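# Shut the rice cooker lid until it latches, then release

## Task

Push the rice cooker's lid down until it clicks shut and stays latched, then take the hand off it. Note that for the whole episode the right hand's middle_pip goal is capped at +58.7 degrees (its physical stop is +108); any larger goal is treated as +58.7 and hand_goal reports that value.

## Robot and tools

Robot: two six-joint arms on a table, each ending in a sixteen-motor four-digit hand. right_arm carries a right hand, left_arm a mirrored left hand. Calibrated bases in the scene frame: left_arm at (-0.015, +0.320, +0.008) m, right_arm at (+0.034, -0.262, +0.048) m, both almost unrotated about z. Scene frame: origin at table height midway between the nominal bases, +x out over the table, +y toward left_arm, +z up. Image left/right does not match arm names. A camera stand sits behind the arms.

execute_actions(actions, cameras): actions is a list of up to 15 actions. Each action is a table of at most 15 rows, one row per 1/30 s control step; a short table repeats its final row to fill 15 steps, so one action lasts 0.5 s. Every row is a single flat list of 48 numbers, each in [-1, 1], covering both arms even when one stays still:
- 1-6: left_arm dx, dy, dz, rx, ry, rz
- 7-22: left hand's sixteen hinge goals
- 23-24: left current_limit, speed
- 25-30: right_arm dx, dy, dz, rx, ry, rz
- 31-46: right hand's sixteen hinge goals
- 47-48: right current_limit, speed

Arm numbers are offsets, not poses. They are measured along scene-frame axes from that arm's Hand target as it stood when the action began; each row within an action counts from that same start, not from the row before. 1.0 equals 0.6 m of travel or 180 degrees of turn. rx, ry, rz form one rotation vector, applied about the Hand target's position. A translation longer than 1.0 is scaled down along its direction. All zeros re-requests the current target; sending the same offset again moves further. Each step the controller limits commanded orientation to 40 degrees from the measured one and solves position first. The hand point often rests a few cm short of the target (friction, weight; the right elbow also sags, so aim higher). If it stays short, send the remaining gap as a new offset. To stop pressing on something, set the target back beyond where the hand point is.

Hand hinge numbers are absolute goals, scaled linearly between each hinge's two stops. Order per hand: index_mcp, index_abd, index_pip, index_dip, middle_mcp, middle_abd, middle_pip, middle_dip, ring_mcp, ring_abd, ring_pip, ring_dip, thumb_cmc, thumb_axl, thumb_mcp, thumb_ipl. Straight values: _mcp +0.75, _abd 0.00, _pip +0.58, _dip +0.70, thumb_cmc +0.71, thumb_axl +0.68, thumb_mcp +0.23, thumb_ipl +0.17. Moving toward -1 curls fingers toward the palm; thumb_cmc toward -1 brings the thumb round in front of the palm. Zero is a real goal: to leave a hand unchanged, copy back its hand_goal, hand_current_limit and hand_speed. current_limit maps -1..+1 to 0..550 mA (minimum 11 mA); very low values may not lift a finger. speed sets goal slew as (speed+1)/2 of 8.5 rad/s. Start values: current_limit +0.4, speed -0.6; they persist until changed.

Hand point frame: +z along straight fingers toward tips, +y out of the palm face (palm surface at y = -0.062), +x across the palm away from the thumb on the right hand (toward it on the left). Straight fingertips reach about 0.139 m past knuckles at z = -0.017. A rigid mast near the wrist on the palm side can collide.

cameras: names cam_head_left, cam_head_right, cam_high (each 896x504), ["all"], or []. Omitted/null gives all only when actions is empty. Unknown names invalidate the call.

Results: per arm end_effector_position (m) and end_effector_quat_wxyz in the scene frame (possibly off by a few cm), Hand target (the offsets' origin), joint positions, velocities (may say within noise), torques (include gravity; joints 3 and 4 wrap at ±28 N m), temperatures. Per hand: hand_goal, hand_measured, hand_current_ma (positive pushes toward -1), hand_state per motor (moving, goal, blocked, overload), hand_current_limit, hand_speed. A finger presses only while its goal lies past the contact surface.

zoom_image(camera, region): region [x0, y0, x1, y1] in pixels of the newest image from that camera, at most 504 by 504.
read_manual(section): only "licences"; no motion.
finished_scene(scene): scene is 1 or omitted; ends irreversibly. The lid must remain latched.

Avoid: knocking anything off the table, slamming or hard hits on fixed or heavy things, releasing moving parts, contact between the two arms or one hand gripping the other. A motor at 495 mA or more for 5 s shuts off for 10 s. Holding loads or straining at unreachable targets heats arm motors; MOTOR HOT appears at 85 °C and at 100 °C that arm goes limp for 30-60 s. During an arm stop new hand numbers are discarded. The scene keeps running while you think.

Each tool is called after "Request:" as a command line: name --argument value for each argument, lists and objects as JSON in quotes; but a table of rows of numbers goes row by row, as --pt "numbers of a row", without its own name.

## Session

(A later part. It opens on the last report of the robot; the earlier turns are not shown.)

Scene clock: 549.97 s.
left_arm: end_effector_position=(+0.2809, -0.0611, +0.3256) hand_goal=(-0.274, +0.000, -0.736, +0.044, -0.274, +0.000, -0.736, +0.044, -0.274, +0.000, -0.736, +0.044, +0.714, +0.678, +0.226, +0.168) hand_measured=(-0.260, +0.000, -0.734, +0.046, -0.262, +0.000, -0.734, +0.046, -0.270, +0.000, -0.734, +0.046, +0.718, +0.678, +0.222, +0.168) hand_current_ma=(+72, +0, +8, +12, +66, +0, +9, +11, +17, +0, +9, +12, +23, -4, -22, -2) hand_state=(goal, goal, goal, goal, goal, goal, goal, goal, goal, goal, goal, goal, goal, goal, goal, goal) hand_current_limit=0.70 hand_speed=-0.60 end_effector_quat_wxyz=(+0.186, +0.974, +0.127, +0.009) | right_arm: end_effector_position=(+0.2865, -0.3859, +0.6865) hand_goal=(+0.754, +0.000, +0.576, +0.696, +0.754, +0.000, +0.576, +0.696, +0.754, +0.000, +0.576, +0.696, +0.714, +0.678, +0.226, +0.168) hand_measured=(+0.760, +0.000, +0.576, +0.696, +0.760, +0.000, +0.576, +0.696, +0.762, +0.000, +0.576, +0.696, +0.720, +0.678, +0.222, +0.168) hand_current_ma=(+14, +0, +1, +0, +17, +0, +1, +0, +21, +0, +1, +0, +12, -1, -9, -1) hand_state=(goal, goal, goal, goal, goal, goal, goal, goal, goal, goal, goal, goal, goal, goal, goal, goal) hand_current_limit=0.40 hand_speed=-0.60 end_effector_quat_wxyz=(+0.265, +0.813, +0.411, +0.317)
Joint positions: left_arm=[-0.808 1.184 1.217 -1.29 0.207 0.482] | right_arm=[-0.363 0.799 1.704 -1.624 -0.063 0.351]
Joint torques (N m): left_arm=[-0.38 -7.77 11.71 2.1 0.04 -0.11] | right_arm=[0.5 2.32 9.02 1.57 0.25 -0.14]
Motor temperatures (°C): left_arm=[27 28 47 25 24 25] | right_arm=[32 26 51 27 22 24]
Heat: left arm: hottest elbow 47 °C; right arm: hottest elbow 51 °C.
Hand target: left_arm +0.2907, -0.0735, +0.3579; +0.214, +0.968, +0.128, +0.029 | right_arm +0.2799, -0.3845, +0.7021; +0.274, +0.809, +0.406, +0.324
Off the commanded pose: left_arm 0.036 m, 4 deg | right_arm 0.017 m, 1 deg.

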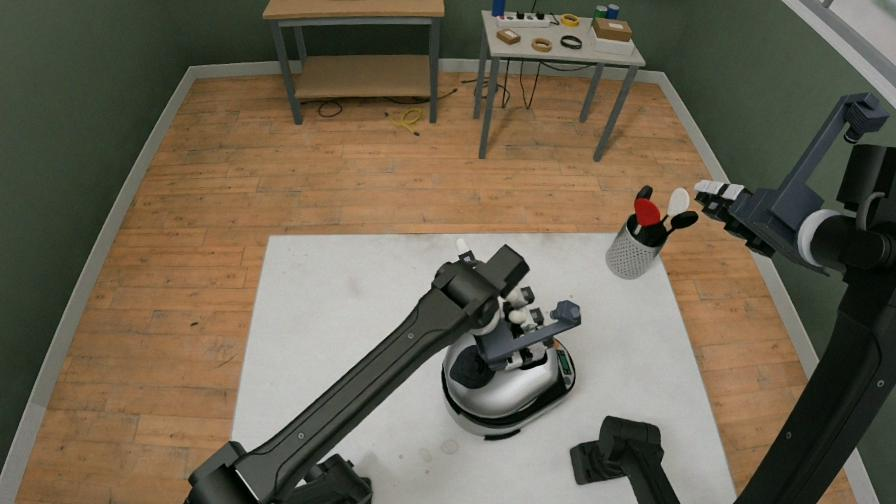

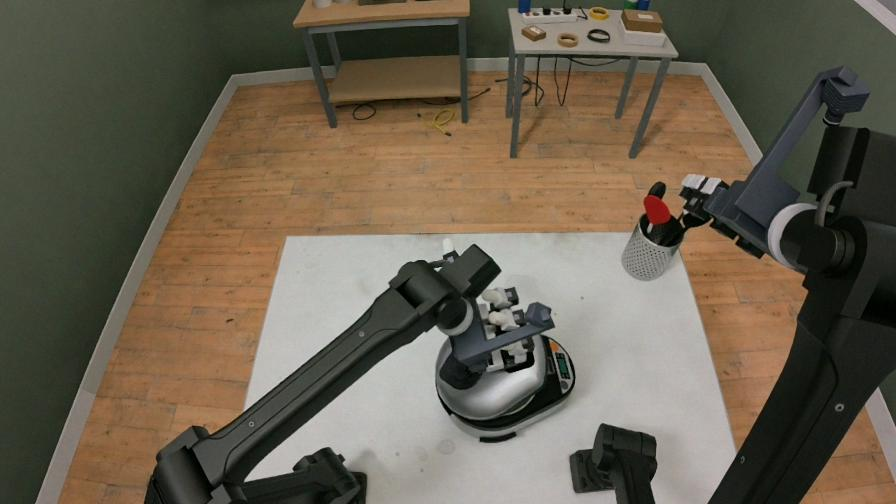

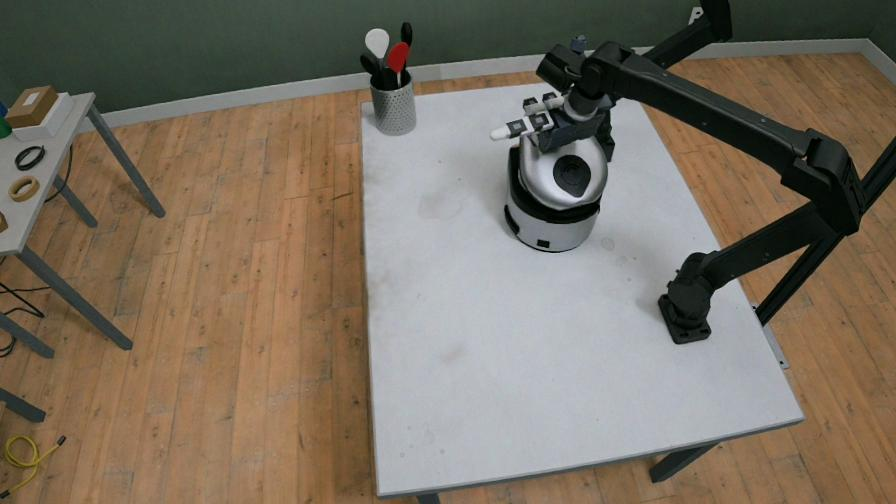

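Request:
execute_actions --actions '[[[-0.0725,-0.0195,0.0167,0,0,0,-0.274,0,-0.737,0.043,-0.274,0,-0.737,0.043,-0.274,0,-0.737,0.043,0.714,0.678,0.226,0.168,0.75,-0.6,0,0,0,0,0,0,0.754,0,0.576,0.696,0.754,0,0.576,0.696,0.754,0,0.576,0.696,0.714,0.678,0.226,0.168,0.4,-0.6]],[[0.003,-0.012,-0.05,0,0,0,-0.274,0,-0.737,0.043,-0.274,0,-0.737,0.043,-0.274,0,-0.737,0.043,0.714,0.678,0.226,0.168,0.75,-0.6,0,0,0,0,0,0,0.754,0,0.576,0.696,0.754,0,0.576,0.696,0.754,0,0.576,0.696,0.714,0.678,0.226,0.168,0.4,-0.6]],[[0.003,-0.012,-0.042,0,0,0,-0.274,0,-0.737,0.043,-0.274,0,-0.737,0.043,-0.274,0,-0.737,0.043,0.714,0.678,0.226,0.168,0.75,-0.6,0,0,0,0,0,0,0.754,0,0.576,0.696,0.754,0,0.576,0.696,0.754,0,0.576,0.696,0.714,0.678,0.226,0.168,0.4,-0.6]]]' --cameras '["all"]'

Request:
zoom_image --camera "cam_head_right" --region '[400, 260, 610, 460]'

Request:
zoom_image --camera "cam_high" --region '[470, 70, 670, 260]'

Scene clock: 584.33 s.
left_arm: end_effector_position=(+0.2485, -0.0937, +0.3162) hand_goal=(-0.274, +0.000, -0.736, +0.044, -0.274, +0.000, -0.736, +0.044, -0.274, +0.000, -0.736, +0.044, +0.714, +0.678, +0.226, +0.168) hand_measured=(-0.260, +0.000, -0.734, +0.046, -0.274, +0.000, -0.734, +0.046, -0.268, +0.000, -0.734, +0.046, +0.720, +0.678, +0.222, +0.168) hand_current_ma=(+71, +0, +8, +12, -2, +0, +9, +11, +27, +0, +9, +12, +25, -4, -22, -2) hand_state=(goal, goal, goal, goal, goal, goal, goal, goal, goal, goal, goal, goal, goal, goal, goal, goal) hand_current_limit=0.75 hand_speed=-0.60 end_effector_quat_wxyz=(+0.211, +0.969, +0.122, +0.030) | right_arm: end_effector_position=(+0.2865, -0.3859, +0.6865) hand_goal=(+0.754, +0.000, +0.576, +0.696, +0.754, +0.000, +0.576, +0.696, +0.754, +0.000, +0.576, +0.696, +0.714, +0.678, +0.226, +0.168) hand_measured=(+0.760, +0.000, +0.576, +0.696, +0.760, +0.000, +0.576, +0.696, +0.762, +0.000, +0.576, +0.696, +0.720, +0.678, +0.222, +0.168) hand_current_ma=(+14, +0, +1, +0, +17, +0, +1, +0, +21, +0, +1, +0, +12, -1, -9, -1) hand_state=(goal, goal, goal, goal, goal, goal, goal, goal, goal, goal, goal, goal, goal, goal, goal, goal) hand_current_limit=0.40 hand_speed=-0.60 end_effector_quat_wxyz=(+0.265, +0.813, +0.411, +0.317)
Joint positions: left_arm=[-0.943 1.155 1.14 -1.154 0.153 0.359] | right_arm=[-0.363 0.799 1.704 -1.624 -0.063 0.351]
Joint torques (N m): left_arm=[-0.38 -6.71 7.53 2.19 -0.04 -0.13] | right_arm=[0.5 2.32 8.99 1.59 0.25 -0.15]
Heat: left arm: hottest elbow 47 °C; right arm: hottest elbow 49 °C.
Hand target: left_arm +0.2508, -0.0996, +0.3127; +0.214, +0.968, +0.128, +0.029 | right_arm +0.2799, -0.3845, +0.7021; +0.274, +0.809, +0.406, +0.324
Off the commanded pose: left_arm 0.007 m, 1 deg | right_arm 0.017 m, 1 deg.

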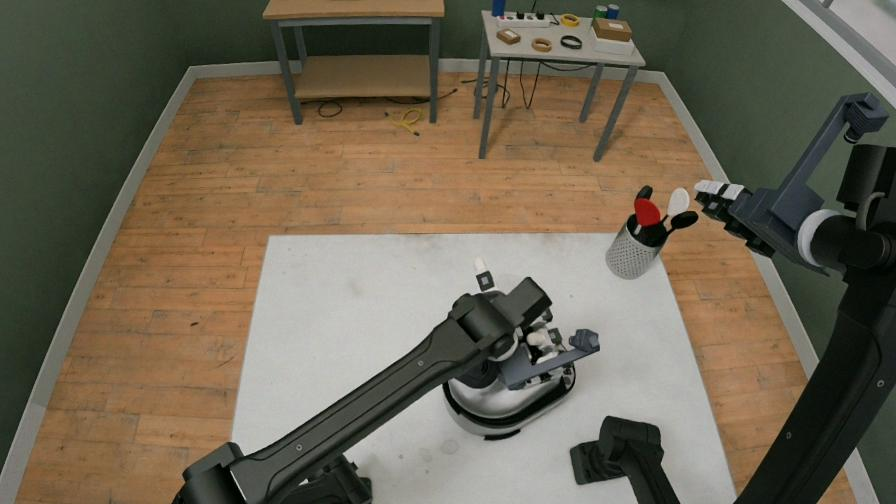

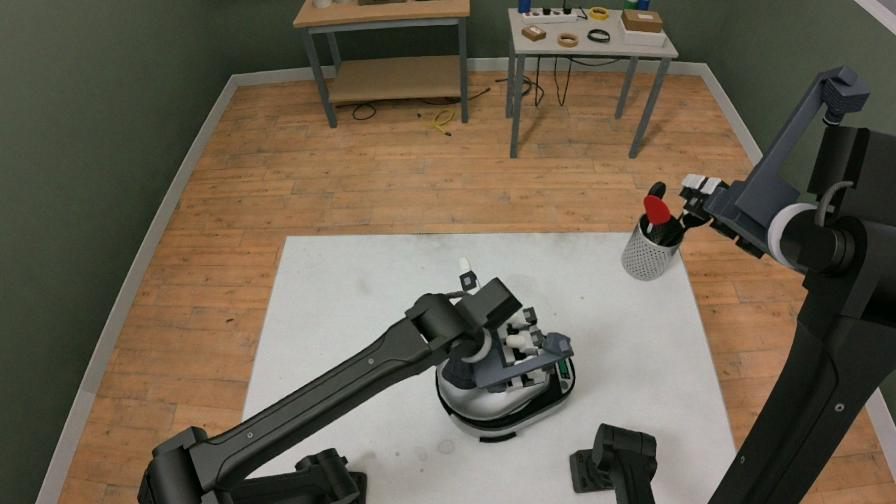

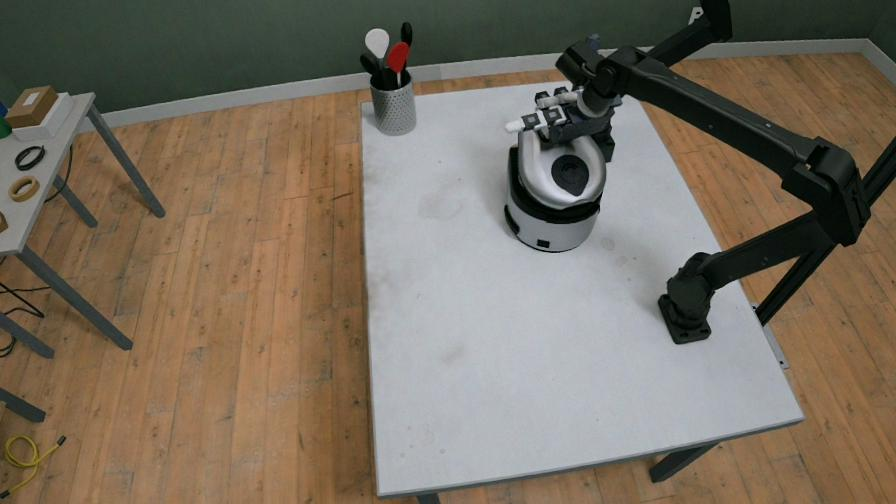

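Scaled by 2.400.

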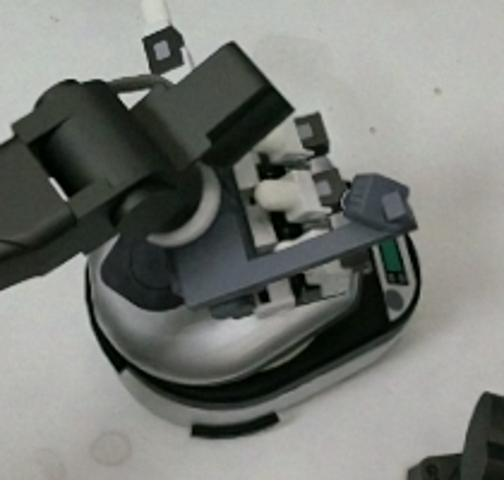

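Scaled by 2.520.

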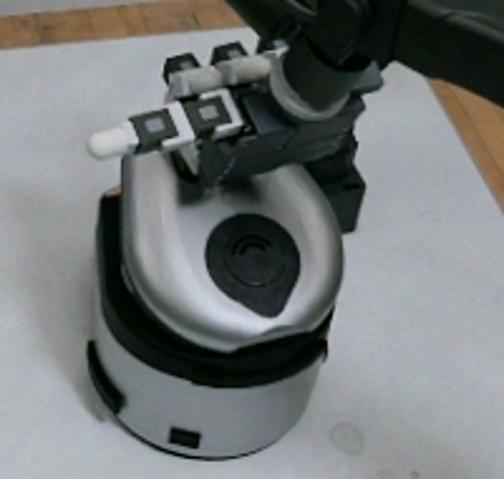

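Request:
execute_actions --actions '[[[0.002,-0.008,-0.028,0.0357,0.0097,0,-0.274,0,-0.737,0.043,-0.274,0,-0.737,0.043,-0.274,0,-0.737,0.043,0.714,0.678,0.226,0.168,0.75,-0.6,0,0,0,0,0,0,0.754,0,0.576,0.696,0.754,0,0.576,0.696,0.754,0,0.576,0.696,0.714,0.678,0.226,0.168,0.4,-0.6]],[[0.002,-0.008,-0.028,0.0357,0.0097,0,-0.274,0,-0.737,0.043,-0.274,0,-0.737,0.043,-0.274,0,-0.737,0.043,0.714,0.678,0.226,0.168,0.75,-0.6,0,0,0,0,0,0,0.754,0,0.576,0.696,0.754,0,0.576,0.696,0.754,0,0.576,0.696,0.714,0.678,0.226,0.168,0.4,-0.6]],[[0.002,-0.008,-0.028,0.0357,0.0097,0,-0.274,0,-0.737,0.043,-0.274,0,-0.737,0.043,-0.274,0,-0.737,0.043,0.714,0.678,0.226,0.168,0.75,-0.6,0,0,0,0,0,0,0.754,0,0.576,0.696,0.754,0,0.576,0.696,0.754,0,0.576,0.696,0.714,0.678,0.226,0.168,0.4,-0.6]]]' --cameras '["all"]'

Request:
zoom_image --camera "cam_high" --region '[470, 70, 670, 260]'

Request:
zoom_image --camera "cam_head_right" --region '[400, 260, 610, 460]'

Scene clock: 616.83 s.
left_arm: end_effector_position=(+0.2480, -0.1005, +0.2443) hand_goal=(-0.274, +0.000, -0.736, +0.044, -0.274, +0.000, -0.736, +0.044, -0.274, +0.000, -0.736, +0.044, +0.714, +0.678, +0.226, +0.168) hand_measured=(-0.278, +0.000, -0.734, +0.046, -0.274, +0.000, -0.734, +0.046, -0.268, +0.000, -0.734, +0.046, +0.716, +0.678, +0.222, +0.168) hand_current_ma=(-16, +0, +8, +12, -3, +0, +9, +11, +28, +0, +9, +12, +14, -4, -22, -2) hand_state=(goal, goal, goal, goal, goal, goal, goal, goal, goal, goal, goal, goal, goal, goal, goal, goal) hand_current_limit=0.75 hand_speed=-0.60 end_effector_quat_wxyz=(+0.030, +0.992, +0.125, +0.000) | right_arm: end_effector_position=(+0.2865, -0.3859, +0.6865) hand_goal=(+0.754, +0.000, +0.576, +0.696, +0.754, +0.000, +0.576, +0.696, +0.754, +0.000, +0.576, +0.696, +0.714, +0.678, +0.226, +0.168) hand_measured=(+0.760, +0.000, +0.576, +0.696, +0.760, +0.000, +0.576, +0.696, +0.762, +0.000, +0.576, +0.696, +0.720, +0.678, +0.222, +0.168) hand_current_ma=(+14, +0, +1, +0, +17, +0, +1, +0, +21, +0, +1, +0, +12, -1, -9, -1) hand_state=(goal, goal, goal, goal, goal, goal, goal, goal, goal, goal, goal, goal, goal, goal, goal, goal) hand_current_limit=0.40 hand_speed=-0.60 end_effector_quat_wxyz=(+0.265, +0.813, +0.411, +0.317)
Joint positions: left_arm=[-1.001 1.374 1.278 -1.421 0.026 0.33] | right_arm=[-0.363 0.799 1.704 -1.624 -0.063 0.351]
Joint torques (N m): left_arm=[-0.15 -9 11.03 0.29 -0.09 -0.16] | right_arm=[0.38 2.2 9.01 1.58 0.25 -0.15]
Heat: left arm: hottest elbow 43 °C; right arm: hottest elbow 47 °C.
Hand target: left_arm +0.2544, -0.1140, +0.2623; +0.043, +0.990, +0.131, +0.006 | right_arm +0.2799, -0.3845, +0.7021; +0.274, +0.809, +0.406, +0.324
Off the commanded pose: left_arm 0.023 m, 2 deg | right_arm 0.017 m, 1 deg.

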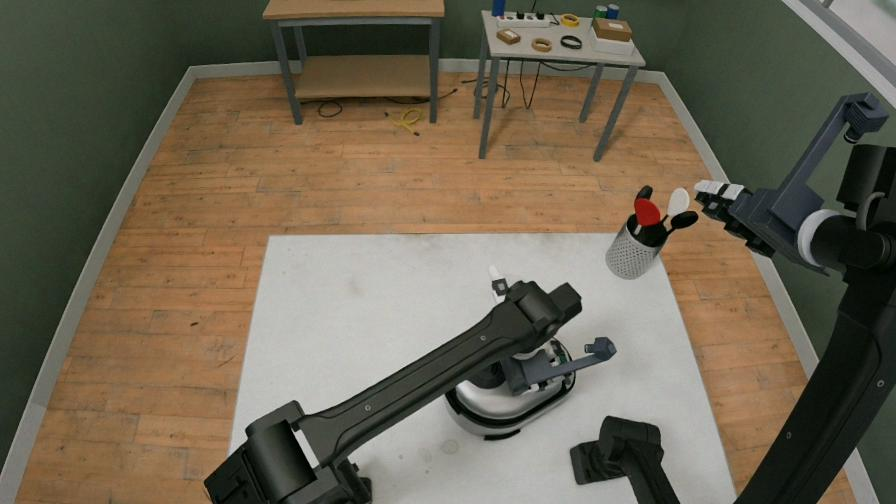

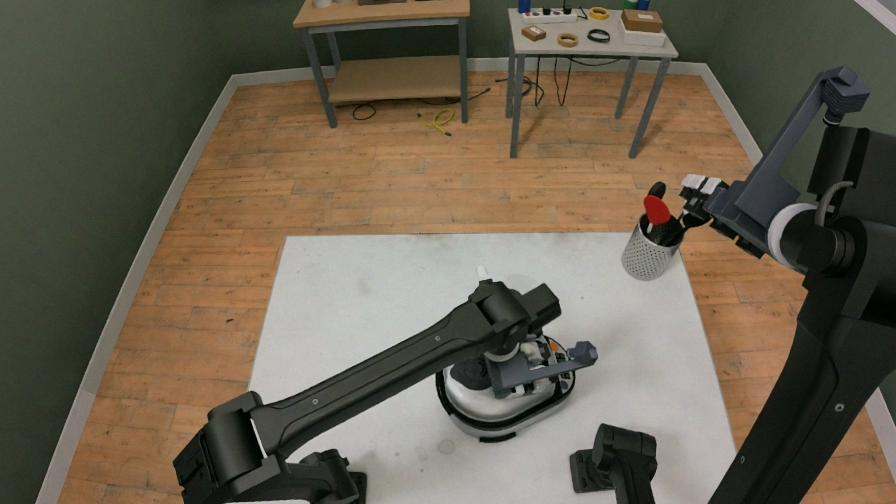

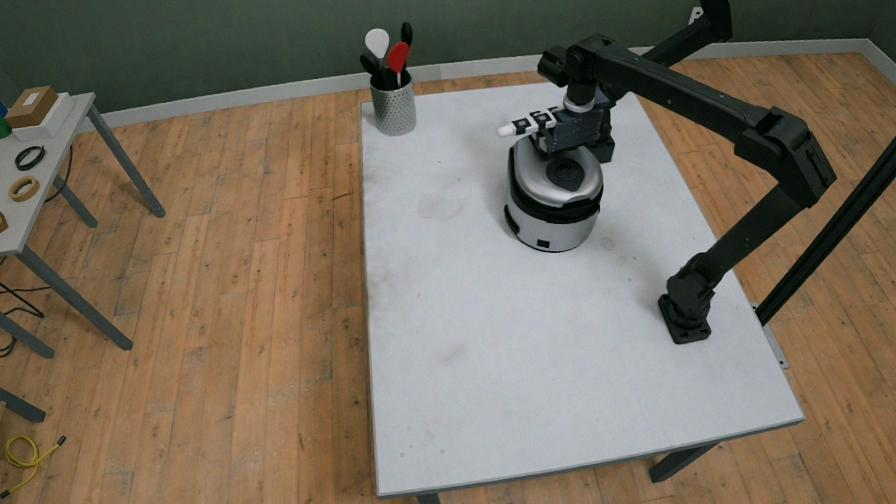

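Scaled by 2.520.

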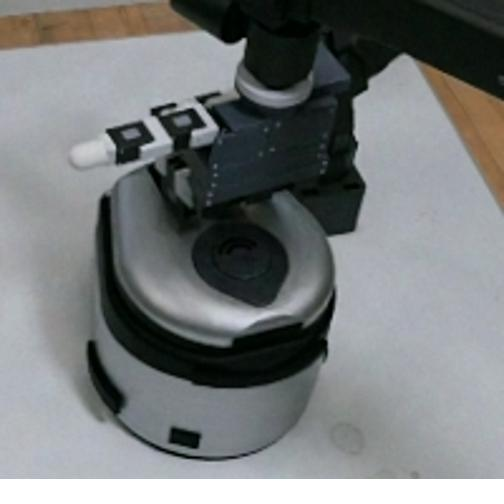

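Scaled by 2.400.

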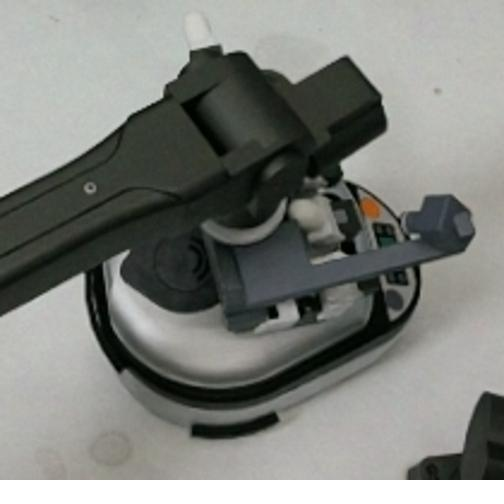

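Request:
execute_actions --actions '[[[0,0.01,-0.033,0,0,0,-0.274,0,-0.737,0.043,-0.274,0,-0.737,0.043,-0.274,0,-0.737,0.043,0.714,0.678,0.226,0.168,0.75,-0.6,0,0,0,0,0,0,0.754,0,0.576,0.696,0.754,0,0.576,0.696,0.754,0,0.576,0.696,0.714,0.678,0.226,0.168,0.4,-0.6]],[[0,0,-0.033,0,0,0,-0.274,0,-0.737,0.043,-0.274,0,-0.737,0.043,-0.274,0,-0.737,0.043,0.714,0.678,0.226,0.168,0.75,-0.6,0,0,0,0,0,0,0.754,0,0.576,0.696,0.754,0,0.576,0.696,0.754,0,0.576,0.696,0.714,0.678,0.226,0.168,0.4,-0.6]]]' --cameras '["all"]'

Request:
zoom_image --camera "cam_high" --region '[470, 70, 670, 260]'

Request:
zoom_image --camera "cam_head_right" --region '[400, 260, 610, 460]'

Scene clock: 643.93 s.
left_arm: end_effector_position=(+0.2513, -0.1065, +0.2341) hand_goal=(-0.274, +0.000, -0.736, +0.044, -0.274, +0.000, -0.736, +0.044, -0.274, +0.000, -0.736, +0.044, +0.714, +0.678, +0.226, +0.168) hand_measured=(-0.280, +0.000, -0.734, +0.046, -0.276, +0.000, -0.734, +0.046, -0.268, +0.000, -0.734, +0.046, +0.716, +0.678, +0.222, +0.168) hand_current_ma=(-34, +0, +8, +12, -11, +0, +9, +11, +30, +0, +9, +12, +13, -4, -22, -2) hand_state=(goal, goal, goal, goal, goal, goal, goal, goal, goal, goal, goal, goal, goal, goal, goal, goal) hand_current_limit=0.75 hand_speed=-0.60 end_effector_quat_wxyz=(+0.047, +0.991, +0.125, +0.007) | right_arm: end_effector_position=(+0.2865, -0.3859, +0.6865) hand_goal=(+0.754, +0.000, +0.576, +0.696, +0.754, +0.000, +0.576, +0.696, +0.754, +0.000, +0.576, +0.696, +0.714, +0.678, +0.226, +0.168) hand_measured=(+0.760, +0.000, +0.576, +0.696, +0.760, +0.000, +0.576, +0.696, +0.762, +0.000, +0.576, +0.696, +0.720, +0.678, +0.222, +0.168) hand_current_ma=(+14, +0, +1, +0, +17, +0, +1, +0, +21, +0, +1, +0, +12, -1, -9, -1) hand_state=(goal, goal, goal, goal, goal, goal, goal, goal, goal, goal, goal, goal, goal, goal, goal, goal) hand_current_limit=0.40 hand_speed=-0.60 end_effector_quat_wxyz=(+0.265, +0.813, +0.411, +0.317)
Joint positions: left_arm=[-1.001 1.374 1.241 -1.349 0.029 0.33] | right_arm=[-0.363 0.799 1.704 -1.624 -0.063 0.351]
Joint torques (N m): left_arm=[0.26 -9.11 6.15 1.62 -0.06 -0.08] | right_arm=[0.38 2.32 9.02 1.5 0.24 -0.15]
Heat: left arm: hottest elbow 47 °C; right arm: hottest elbow 47 °C.
Hand target: left_arm +0.2544, -0.1080, +0.2227; +0.043, +0.990, +0.131, +0.006 | right_arm +0.2799, -0.3845, +0.7021; +0.274, +0.809, +0.406, +0.324
Off the commanded pose: left_arm 0.012 m, 1 deg | right_arm 0.017 m, 1 deg.

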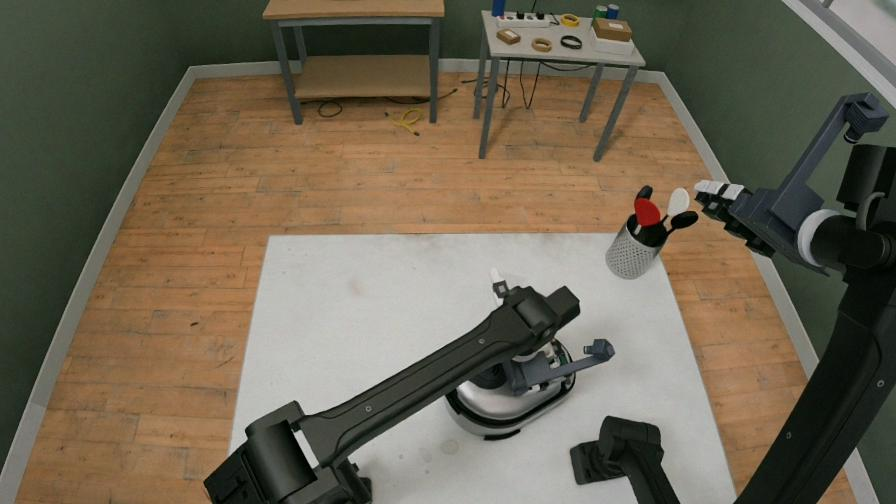

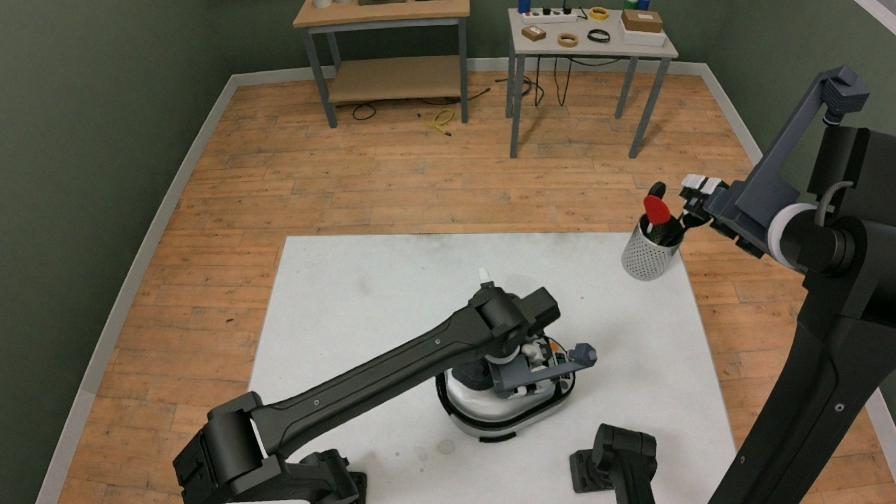

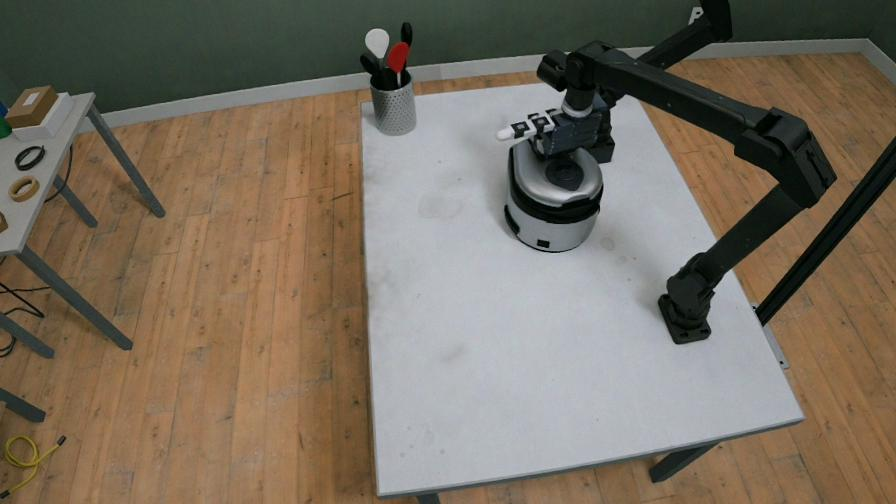

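Scaled by 2.520.

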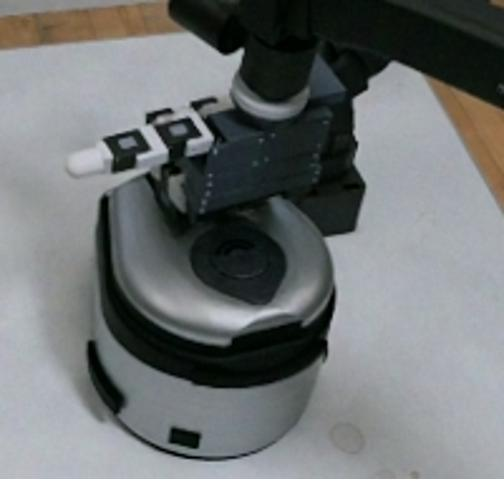

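Scaled by 2.400.

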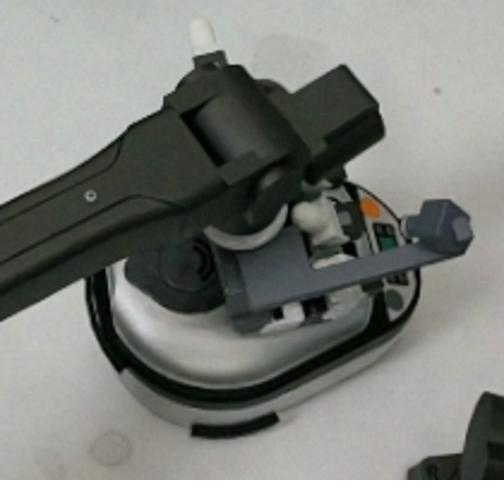

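Request:
execute_actions --actions '[[[0,0,-0.033,0,0,0,-0.274,0,-0.737,0.043,-0.274,0,-0.737,0.043,-0.274,0,-0.737,0.043,0.714,0.678,0.226,0.168,0.75,-0.6,0,0,0,0,0,0,0.754,0,0.576,0.696,0.754,0,0.576,0.696,0.754,0,0.576,0.696,0.714,0.678,0.226,0.168,0.4,-0.6]],[[0,0,-0.033,0,0,0,-0.274,0,-0.737,0.043,-0.274,0,-0.737,0.043,-0.274,0,-0.737,0.043,0.714,0.678,0.226,0.168,0.75,-0.6,0,0,0,0,0,0,0.754,0,0.576,0.696,0.754,0,0.576,0.696,0.754,0,0.576,0.696,0.714,0.678,0.226,0.168,0.4,-0.6]]]' --cameras '["cam_high","cam_head_right"]'

Request:
zoom_image --camera "cam_high" --region '[470, 70, 670, 260]'

Request:
zoom_image --camera "cam_head_right" --region '[400, 260, 610, 460]'

Scene clock: 658.43 s.
left_arm: end_effector_position=(+0.2533, -0.1114, +0.2294) hand_goal=(-0.274, +0.000, -0.736, +0.044, -0.274, +0.000, -0.736, +0.044, -0.274, +0.000, -0.736, +0.044, +0.714, +0.678, +0.226, +0.168) hand_measured=(-0.290, +0.000, -0.734, +0.046, -0.306, +0.000, -0.734, +0.046, -0.294, +0.000, -0.734, +0.046, +0.716, +0.678, +0.222, +0.168) hand_current_ma=(-85, +0, +8, +12, -167, +0, +9, +11, -105, +0, +9, +12, +13, -4, -22, -2) hand_state=(goal, goal, goal, goal, blocked, goal, goal, goal, blocked, goal, goal, goal, goal, goal, goal, goal) hand_current_limit=0.75 hand_speed=-0.60 end_effector_quat_wxyz=(+0.079, +0.989, +0.124, +0.019) | right_arm: end_effector_position=(+0.2865, -0.3859, +0.6865) hand_goal=(+0.754, +0.000, +0.576, +0.696, +0.754, +0.000, +0.576, +0.696, +0.754, +0.000, +0.576, +0.696, +0.714, +0.678, +0.226, +0.168) hand_measured=(+0.760, +0.000, +0.576, +0.696, +0.760, +0.000, +0.576, +0.696, +0.762, +0.000, +0.576, +0.696, +0.720, +0.678, +0.222, +0.168) hand_current_ma=(+14, +0, +1, +0, +17, +0, +1, +0, +21, +0, +1, +0, +12, -1, -9, -1) hand_state=(goal, goal, goal, goal, goal, goal, goal, goal, goal, goal, goal, goal, goal, goal, goal, goal) hand_current_limit=0.40 hand_speed=-0.60 end_effector_quat_wxyz=(+0.265, +0.813, +0.411, +0.317)
Joint positions: left_arm=[-1.001 1.349 1.183 -1.244 0.035 0.33] | right_arm=[-0.363 0.799 1.704 -1.624 -0.063 0.351]
Joint torques (N m): left_arm=[0.15 -5.83 4.36 1.62 -0.14 -0.08] | right_arm=[0.56 2.2 9.01 1.54 0.25 -0.15]
Heat: left arm: hottest elbow 44 °C; right arm: hottest elbow 47 °C.
Hand target: left_arm +0.2544, -0.1080, +0.1831; +0.043, +0.990, +0.131, +0.006 | right_arm +0.2799, -0.3845, +0.7021; +0.274, +0.809, +0.406, +0.324
Off the commanded pose: left_arm 0.046 m, 5 deg | right_arm 0.017 m, 1 deg.
Images, in order (width x height): cam_head_right 896x504, cam_high 896x504.

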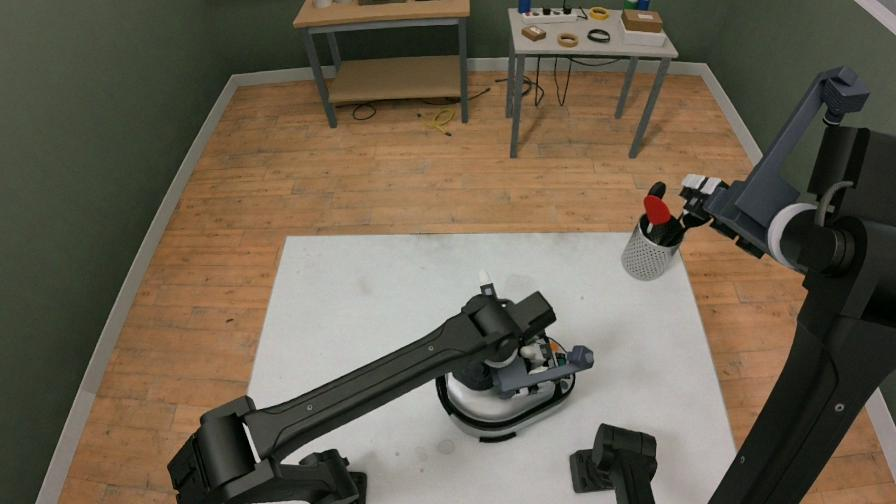

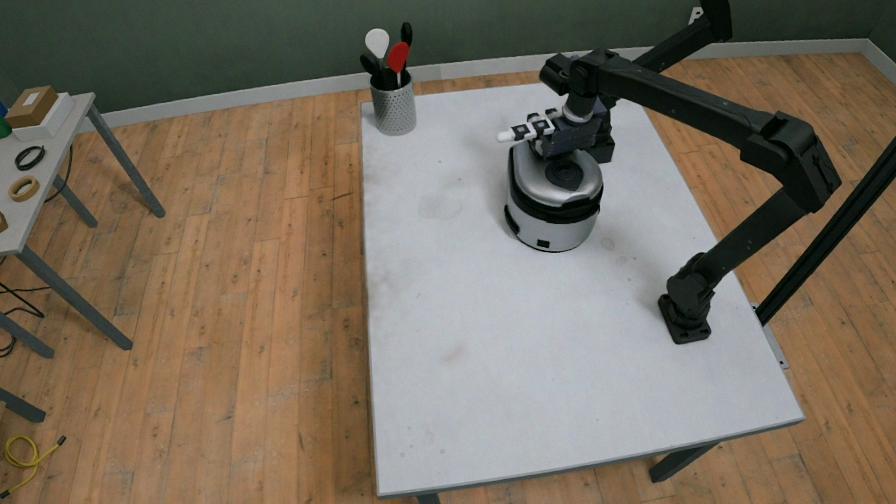

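Scaled by 2.520.

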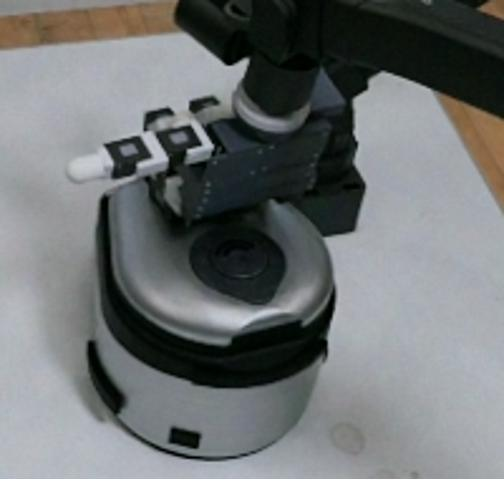

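Scaled by 2.400.

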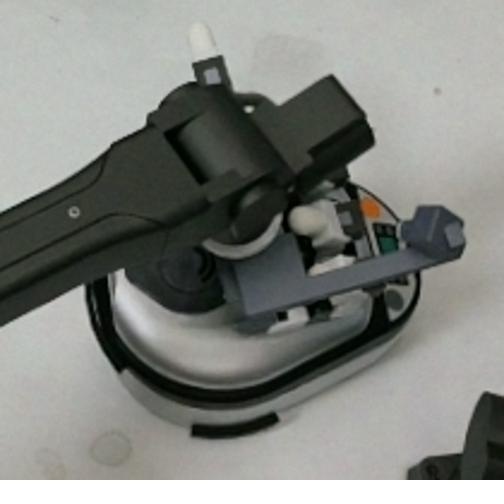

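Request:
execute_actions --actions '[[[0,0.01,-0.042,0.01,0.003,0,-0.274,0,-0.737,0.043,-0.274,0,-0.737,0.043,-0.274,0,-0.737,0.043,0.714,0.678,0.226,0.168,0.75,-0.6,0,0,0,0,0,0,0.754,0,0.576,0.696,0.754,0,0.576,0.696,0.754,0,0.576,0.696,0.714,0.678,0.226,0.168,0.4,-0.6]],[[0,0.01,-0.042,0.01,0.003,0,-0.274,0,-0.737,0.043,-0.274,0,-0.737,0.043,-0.274,0,-0.737,0.043,0.714,0.678,0.226,0.168,0.75,-0.6,0,0,0,0,0,0,0.754,0,0.576,0.696,0.754,0,0.576,0.696,0.754,0,0.576,0.696,0.714,0.678,0.226,0.168,0.4,-0.6]]]' --cameras '["cam_high"]'

Request:
zoom_image --camera "cam_high" --region '[470, 70, 670, 260]'

Scene clock: 681.23 s.
left_arm: end_effector_position=(+0.2521, -0.1082, +0.2261) hand_goal=(-0.274, +0.000, -0.736, +0.044, -0.274, +0.000, -0.736, +0.044, -0.274, +0.000, -0.736, +0.044, +0.714, +0.678, +0.226, +0.168) hand_measured=(-0.294, +0.000, -0.734, +0.046, -0.316, +0.000, -0.734, +0.046, -0.314, +0.000, -0.734, +0.046, +0.716, +0.678, +0.222, +0.168) hand_current_ma=(-99, +0, +8, +12, -213, +0, +9, +11, -203, +0, +9, +12, +13, -4, -22, -2) hand_state=(goal, goal, goal, goal, blocked, goal, goal, goal, blocked, goal, goal, goal, goal, goal, goal, goal) hand_current_limit=0.75 hand_speed=-0.60 end_effector_quat_wxyz=(+0.094, +0.987, +0.124, +0.027) | right_arm: end_effector_position=(+0.2865, -0.3859, +0.6865) hand_goal=(+0.754, +0.000, +0.576, +0.696, +0.754, +0.000, +0.576, +0.696, +0.754, +0.000, +0.576, +0.696, +0.714, +0.678, +0.226, +0.168) hand_measured=(+0.760, +0.000, +0.576, +0.696, +0.760, +0.000, +0.576, +0.696, +0.762, +0.000, +0.576, +0.696, +0.720, +0.678, +0.222, +0.168) hand_current_ma=(+14, +0, +1, +0, +17, +0, +1, +0, +21, +0, +1, +0, +12, -1, -9, -1) hand_state=(goal, goal, goal, goal, goal, goal, goal, goal, goal, goal, goal, goal, goal, goal, goal, goal) hand_current_limit=0.40 hand_speed=-0.60 end_effector_quat_wxyz=(+0.265, +0.813, +0.411, +0.317)
Joint positions: left_arm=[-1 1.325 1.14 -1.194 0.035 0.33] | right_arm=[-0.363 0.799 1.704 -1.624 -0.063 0.351]
Joint torques (N m): left_arm=[0.79 -1.85 1.85 1.26 -0.77 0.01] | right_arm=[0.56 2.37 9.02 1.55 0.24 -0.15]
Motor temperatures (°C): left_arm=[27 28 41 25 23 25] | right_arm=[31 26 47 27 22 24]
Heat: left arm: hottest elbow 41 °C; right arm: hottest elbow 47 °C.
Hand target: left_arm +0.2544, -0.0960, +0.1327; +0.011, +0.991, +0.131, +0.000 | right_arm +0.2799, -0.3845, +0.7021; +0.274, +0.809, +0.406, +0.324
Off the commanded pose: left_arm 0.094 m, 10 deg | right_arm 0.017 m, 1 deg.
Images, in order (width x height): cam_high 896x504.

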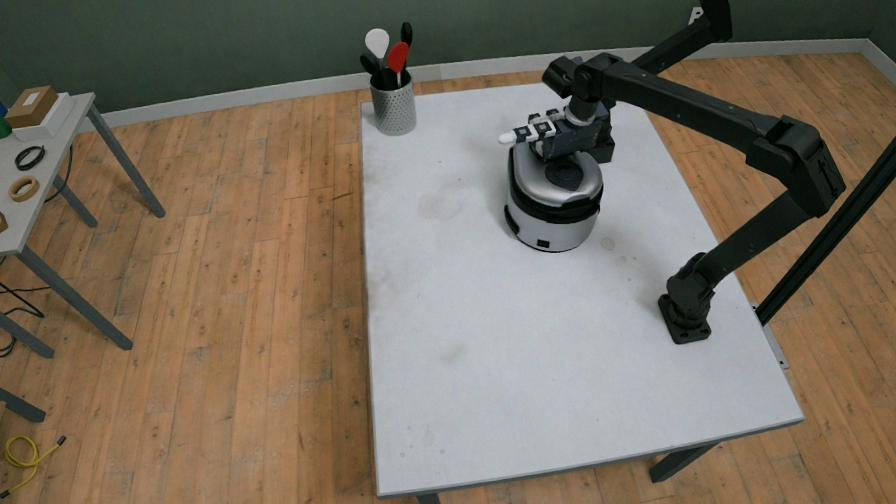

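Scaled by 2.520.

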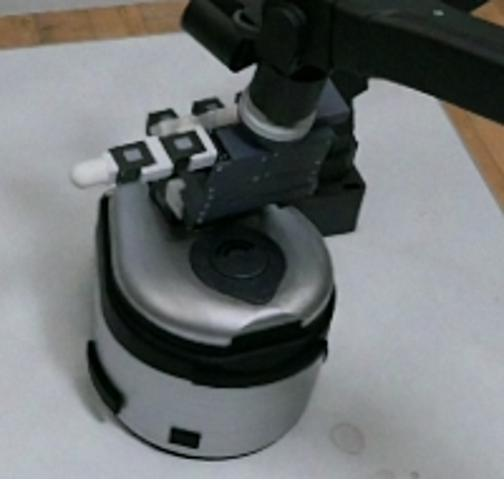

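Request:
execute_actions --actions '[[[0,0,0.083,0,0,0,-0.274,0,-0.737,0.043,-0.274,0,-0.737,0.043,-0.274,0,-0.737,0.043,0.714,0.678,0.226,0.168,0.75,-0.6,0,0,0,0,0,0,0.754,0,0.576,0.696,0.754,0,0.576,0.696,0.754,0,0.576,0.696,0.714,0.678,0.226,0.168,0.4,-0.6]],[[0,0,0.083,0,0,0,-0.274,0,-0.737,0.043,-0.274,0,-0.737,0.043,-0.274,0,-0.737,0.043,0.714,0.678,0.226,0.168,0.75,-0.6,0,0,0,0,0,0,0.754,0,0.576,0.696,0.754,0,0.576,0.696,0.754,0,0.576,0.696,0.714,0.678,0.226,0.168,0.4,-0.6]],[[0,0,0.1,0,0,0,-0.274,0,-0.737,0.043,-0.274,0,-0.737,0.043,-0.274,0,-0.737,0.043,0.714,0.678,0.226,0.168,0.75,-0.6,0,0,0,0,0,0,0.754,0,0.576,0.696,0.754,0,0.576,0.696,0.754,0,0.576,0.696,0.714,0.678,0.226,0.168,0.4,-0.6]]]' --cameras '["cam_high","cam_head_right"]'

Request:
zoom_image --camera "cam_high" --region '[470, 70, 670, 260]'

Request:
zoom_image --camera "cam_head_right" --region '[400, 260, 610, 460]'

Scene clock: 694.20 s.
left_arm: end_effector_position=(+0.2416, -0.0849, +0.2672) hand_goal=(-0.274, +0.000, -0.736, +0.044, -0.274, +0.000, -0.736, +0.044, -0.274, +0.000, -0.736, +0.044, +0.714, +0.678, +0.226, +0.168) hand_measured=(-0.268, +0.000, -0.734, +0.046, -0.268, +0.000, -0.734, +0.046, -0.268, +0.000, -0.734, +0.046, +0.716, +0.678, +0.222, +0.168) hand_current_ma=(+26, +0, +8, +12, +32, +0, +9, +11, +29, +0, +9, +12, +9, -4, -22, -2) hand_state=(goal, goal, goal, goal, goal, goal, goal, goal, goal, goal, goal, goal, goal, goal, goal, goal) hand_current_limit=0.75 hand_speed=-0.60 end_effector_quat_wxyz=(-0.011, +0.992, +0.126, -0.009) | right_arm: end_effector_position=(+0.2865, -0.3859, +0.6865) hand_goal=(+0.754, +0.000, +0.576, +0.696, +0.754, +0.000, +0.576, +0.696, +0.754, +0.000, +0.576, +0.696, +0.714, +0.678, +0.226, +0.168) hand_measured=(+0.760, +0.000, +0.576, +0.696, +0.760, +0.000, +0.576, +0.696, +0.762, +0.000, +0.576, +0.696, +0.720, +0.678, +0.222, +0.168) hand_current_ma=(+14, +0, +1, +0, +17, +0, +1, +0, +21, +0, +1, +0, +12, -1, -9, -1) hand_state=(goal, goal, goal, goal, goal, goal, goal, goal, goal, goal, goal, goal, goal, goal, goal, goal) hand_current_limit=0.40 hand_speed=-0.60 end_effector_quat_wxyz=(+0.265, +0.813, +0.411, +0.317)
Joint positions: left_arm=[-1.001 1.379 1.362 -1.582 0.008 0.33] | right_arm=[-0.363 0.799 1.704 -1.624 -0.063 0.351]
Joint torques (N m): left_arm=[0.91 -9.52 11.77 0.23 -0.11 0] | right_arm=[0.5 2.32 9.02 1.59 0.25 -0.15]
Heat: left arm: hottest elbow 40 °C; right arm: hottest elbow 47 °C.
Hand target: left_arm +0.2544, -0.0960, +0.2923; +0.011, +0.991, +0.131, +0.000 | right_arm +0.2799, -0.3845, +0.7021; +0.274, +0.809, +0.406, +0.324
Off the commanded pose: left_arm 0.030 m, 3 deg | right_arm 0.017 m, 1 deg.
Images, in order (width x height): cam_head_right 896x504, cam_high 896x504.

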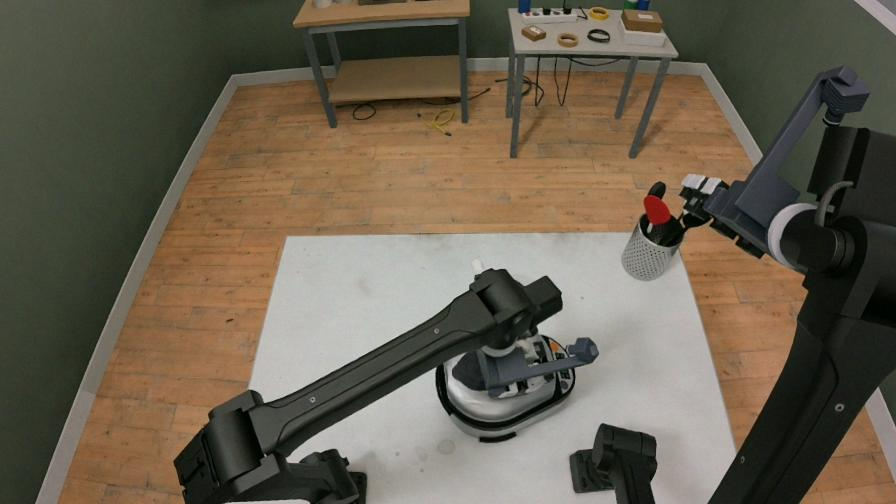

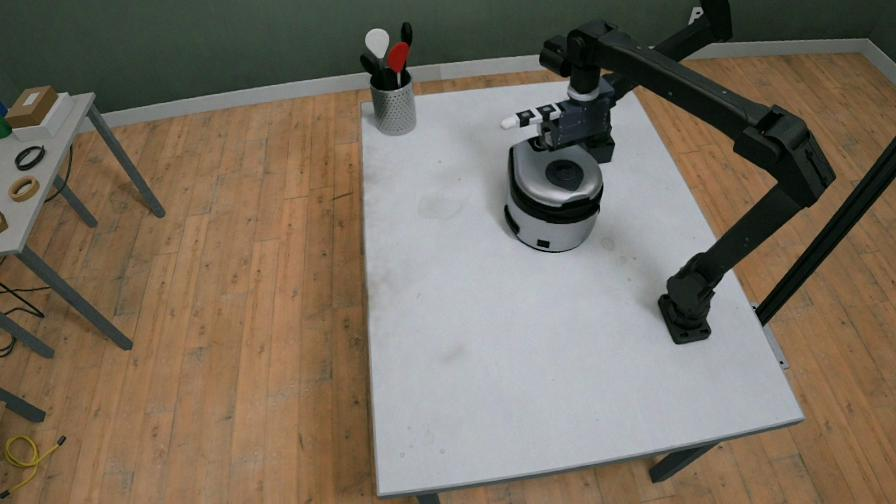

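Scaled by 2.520.

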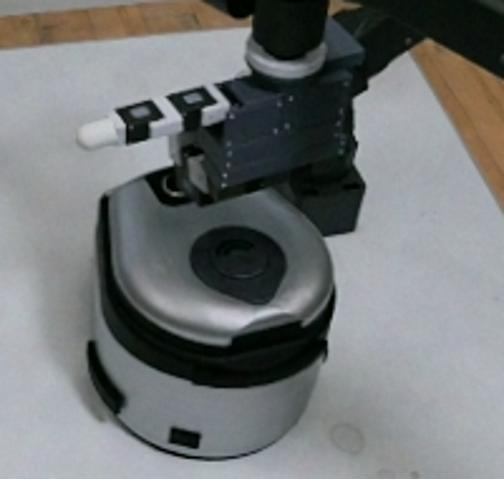

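Scaled by 2.400.

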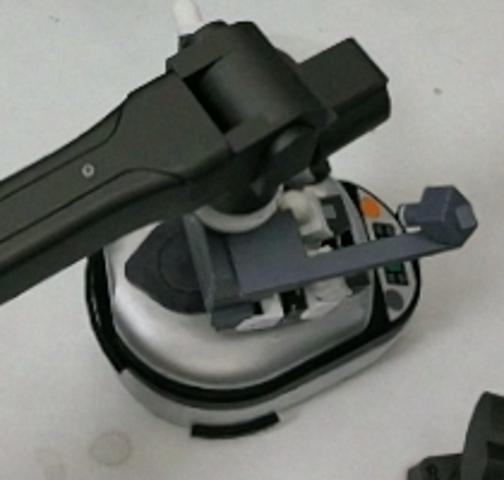

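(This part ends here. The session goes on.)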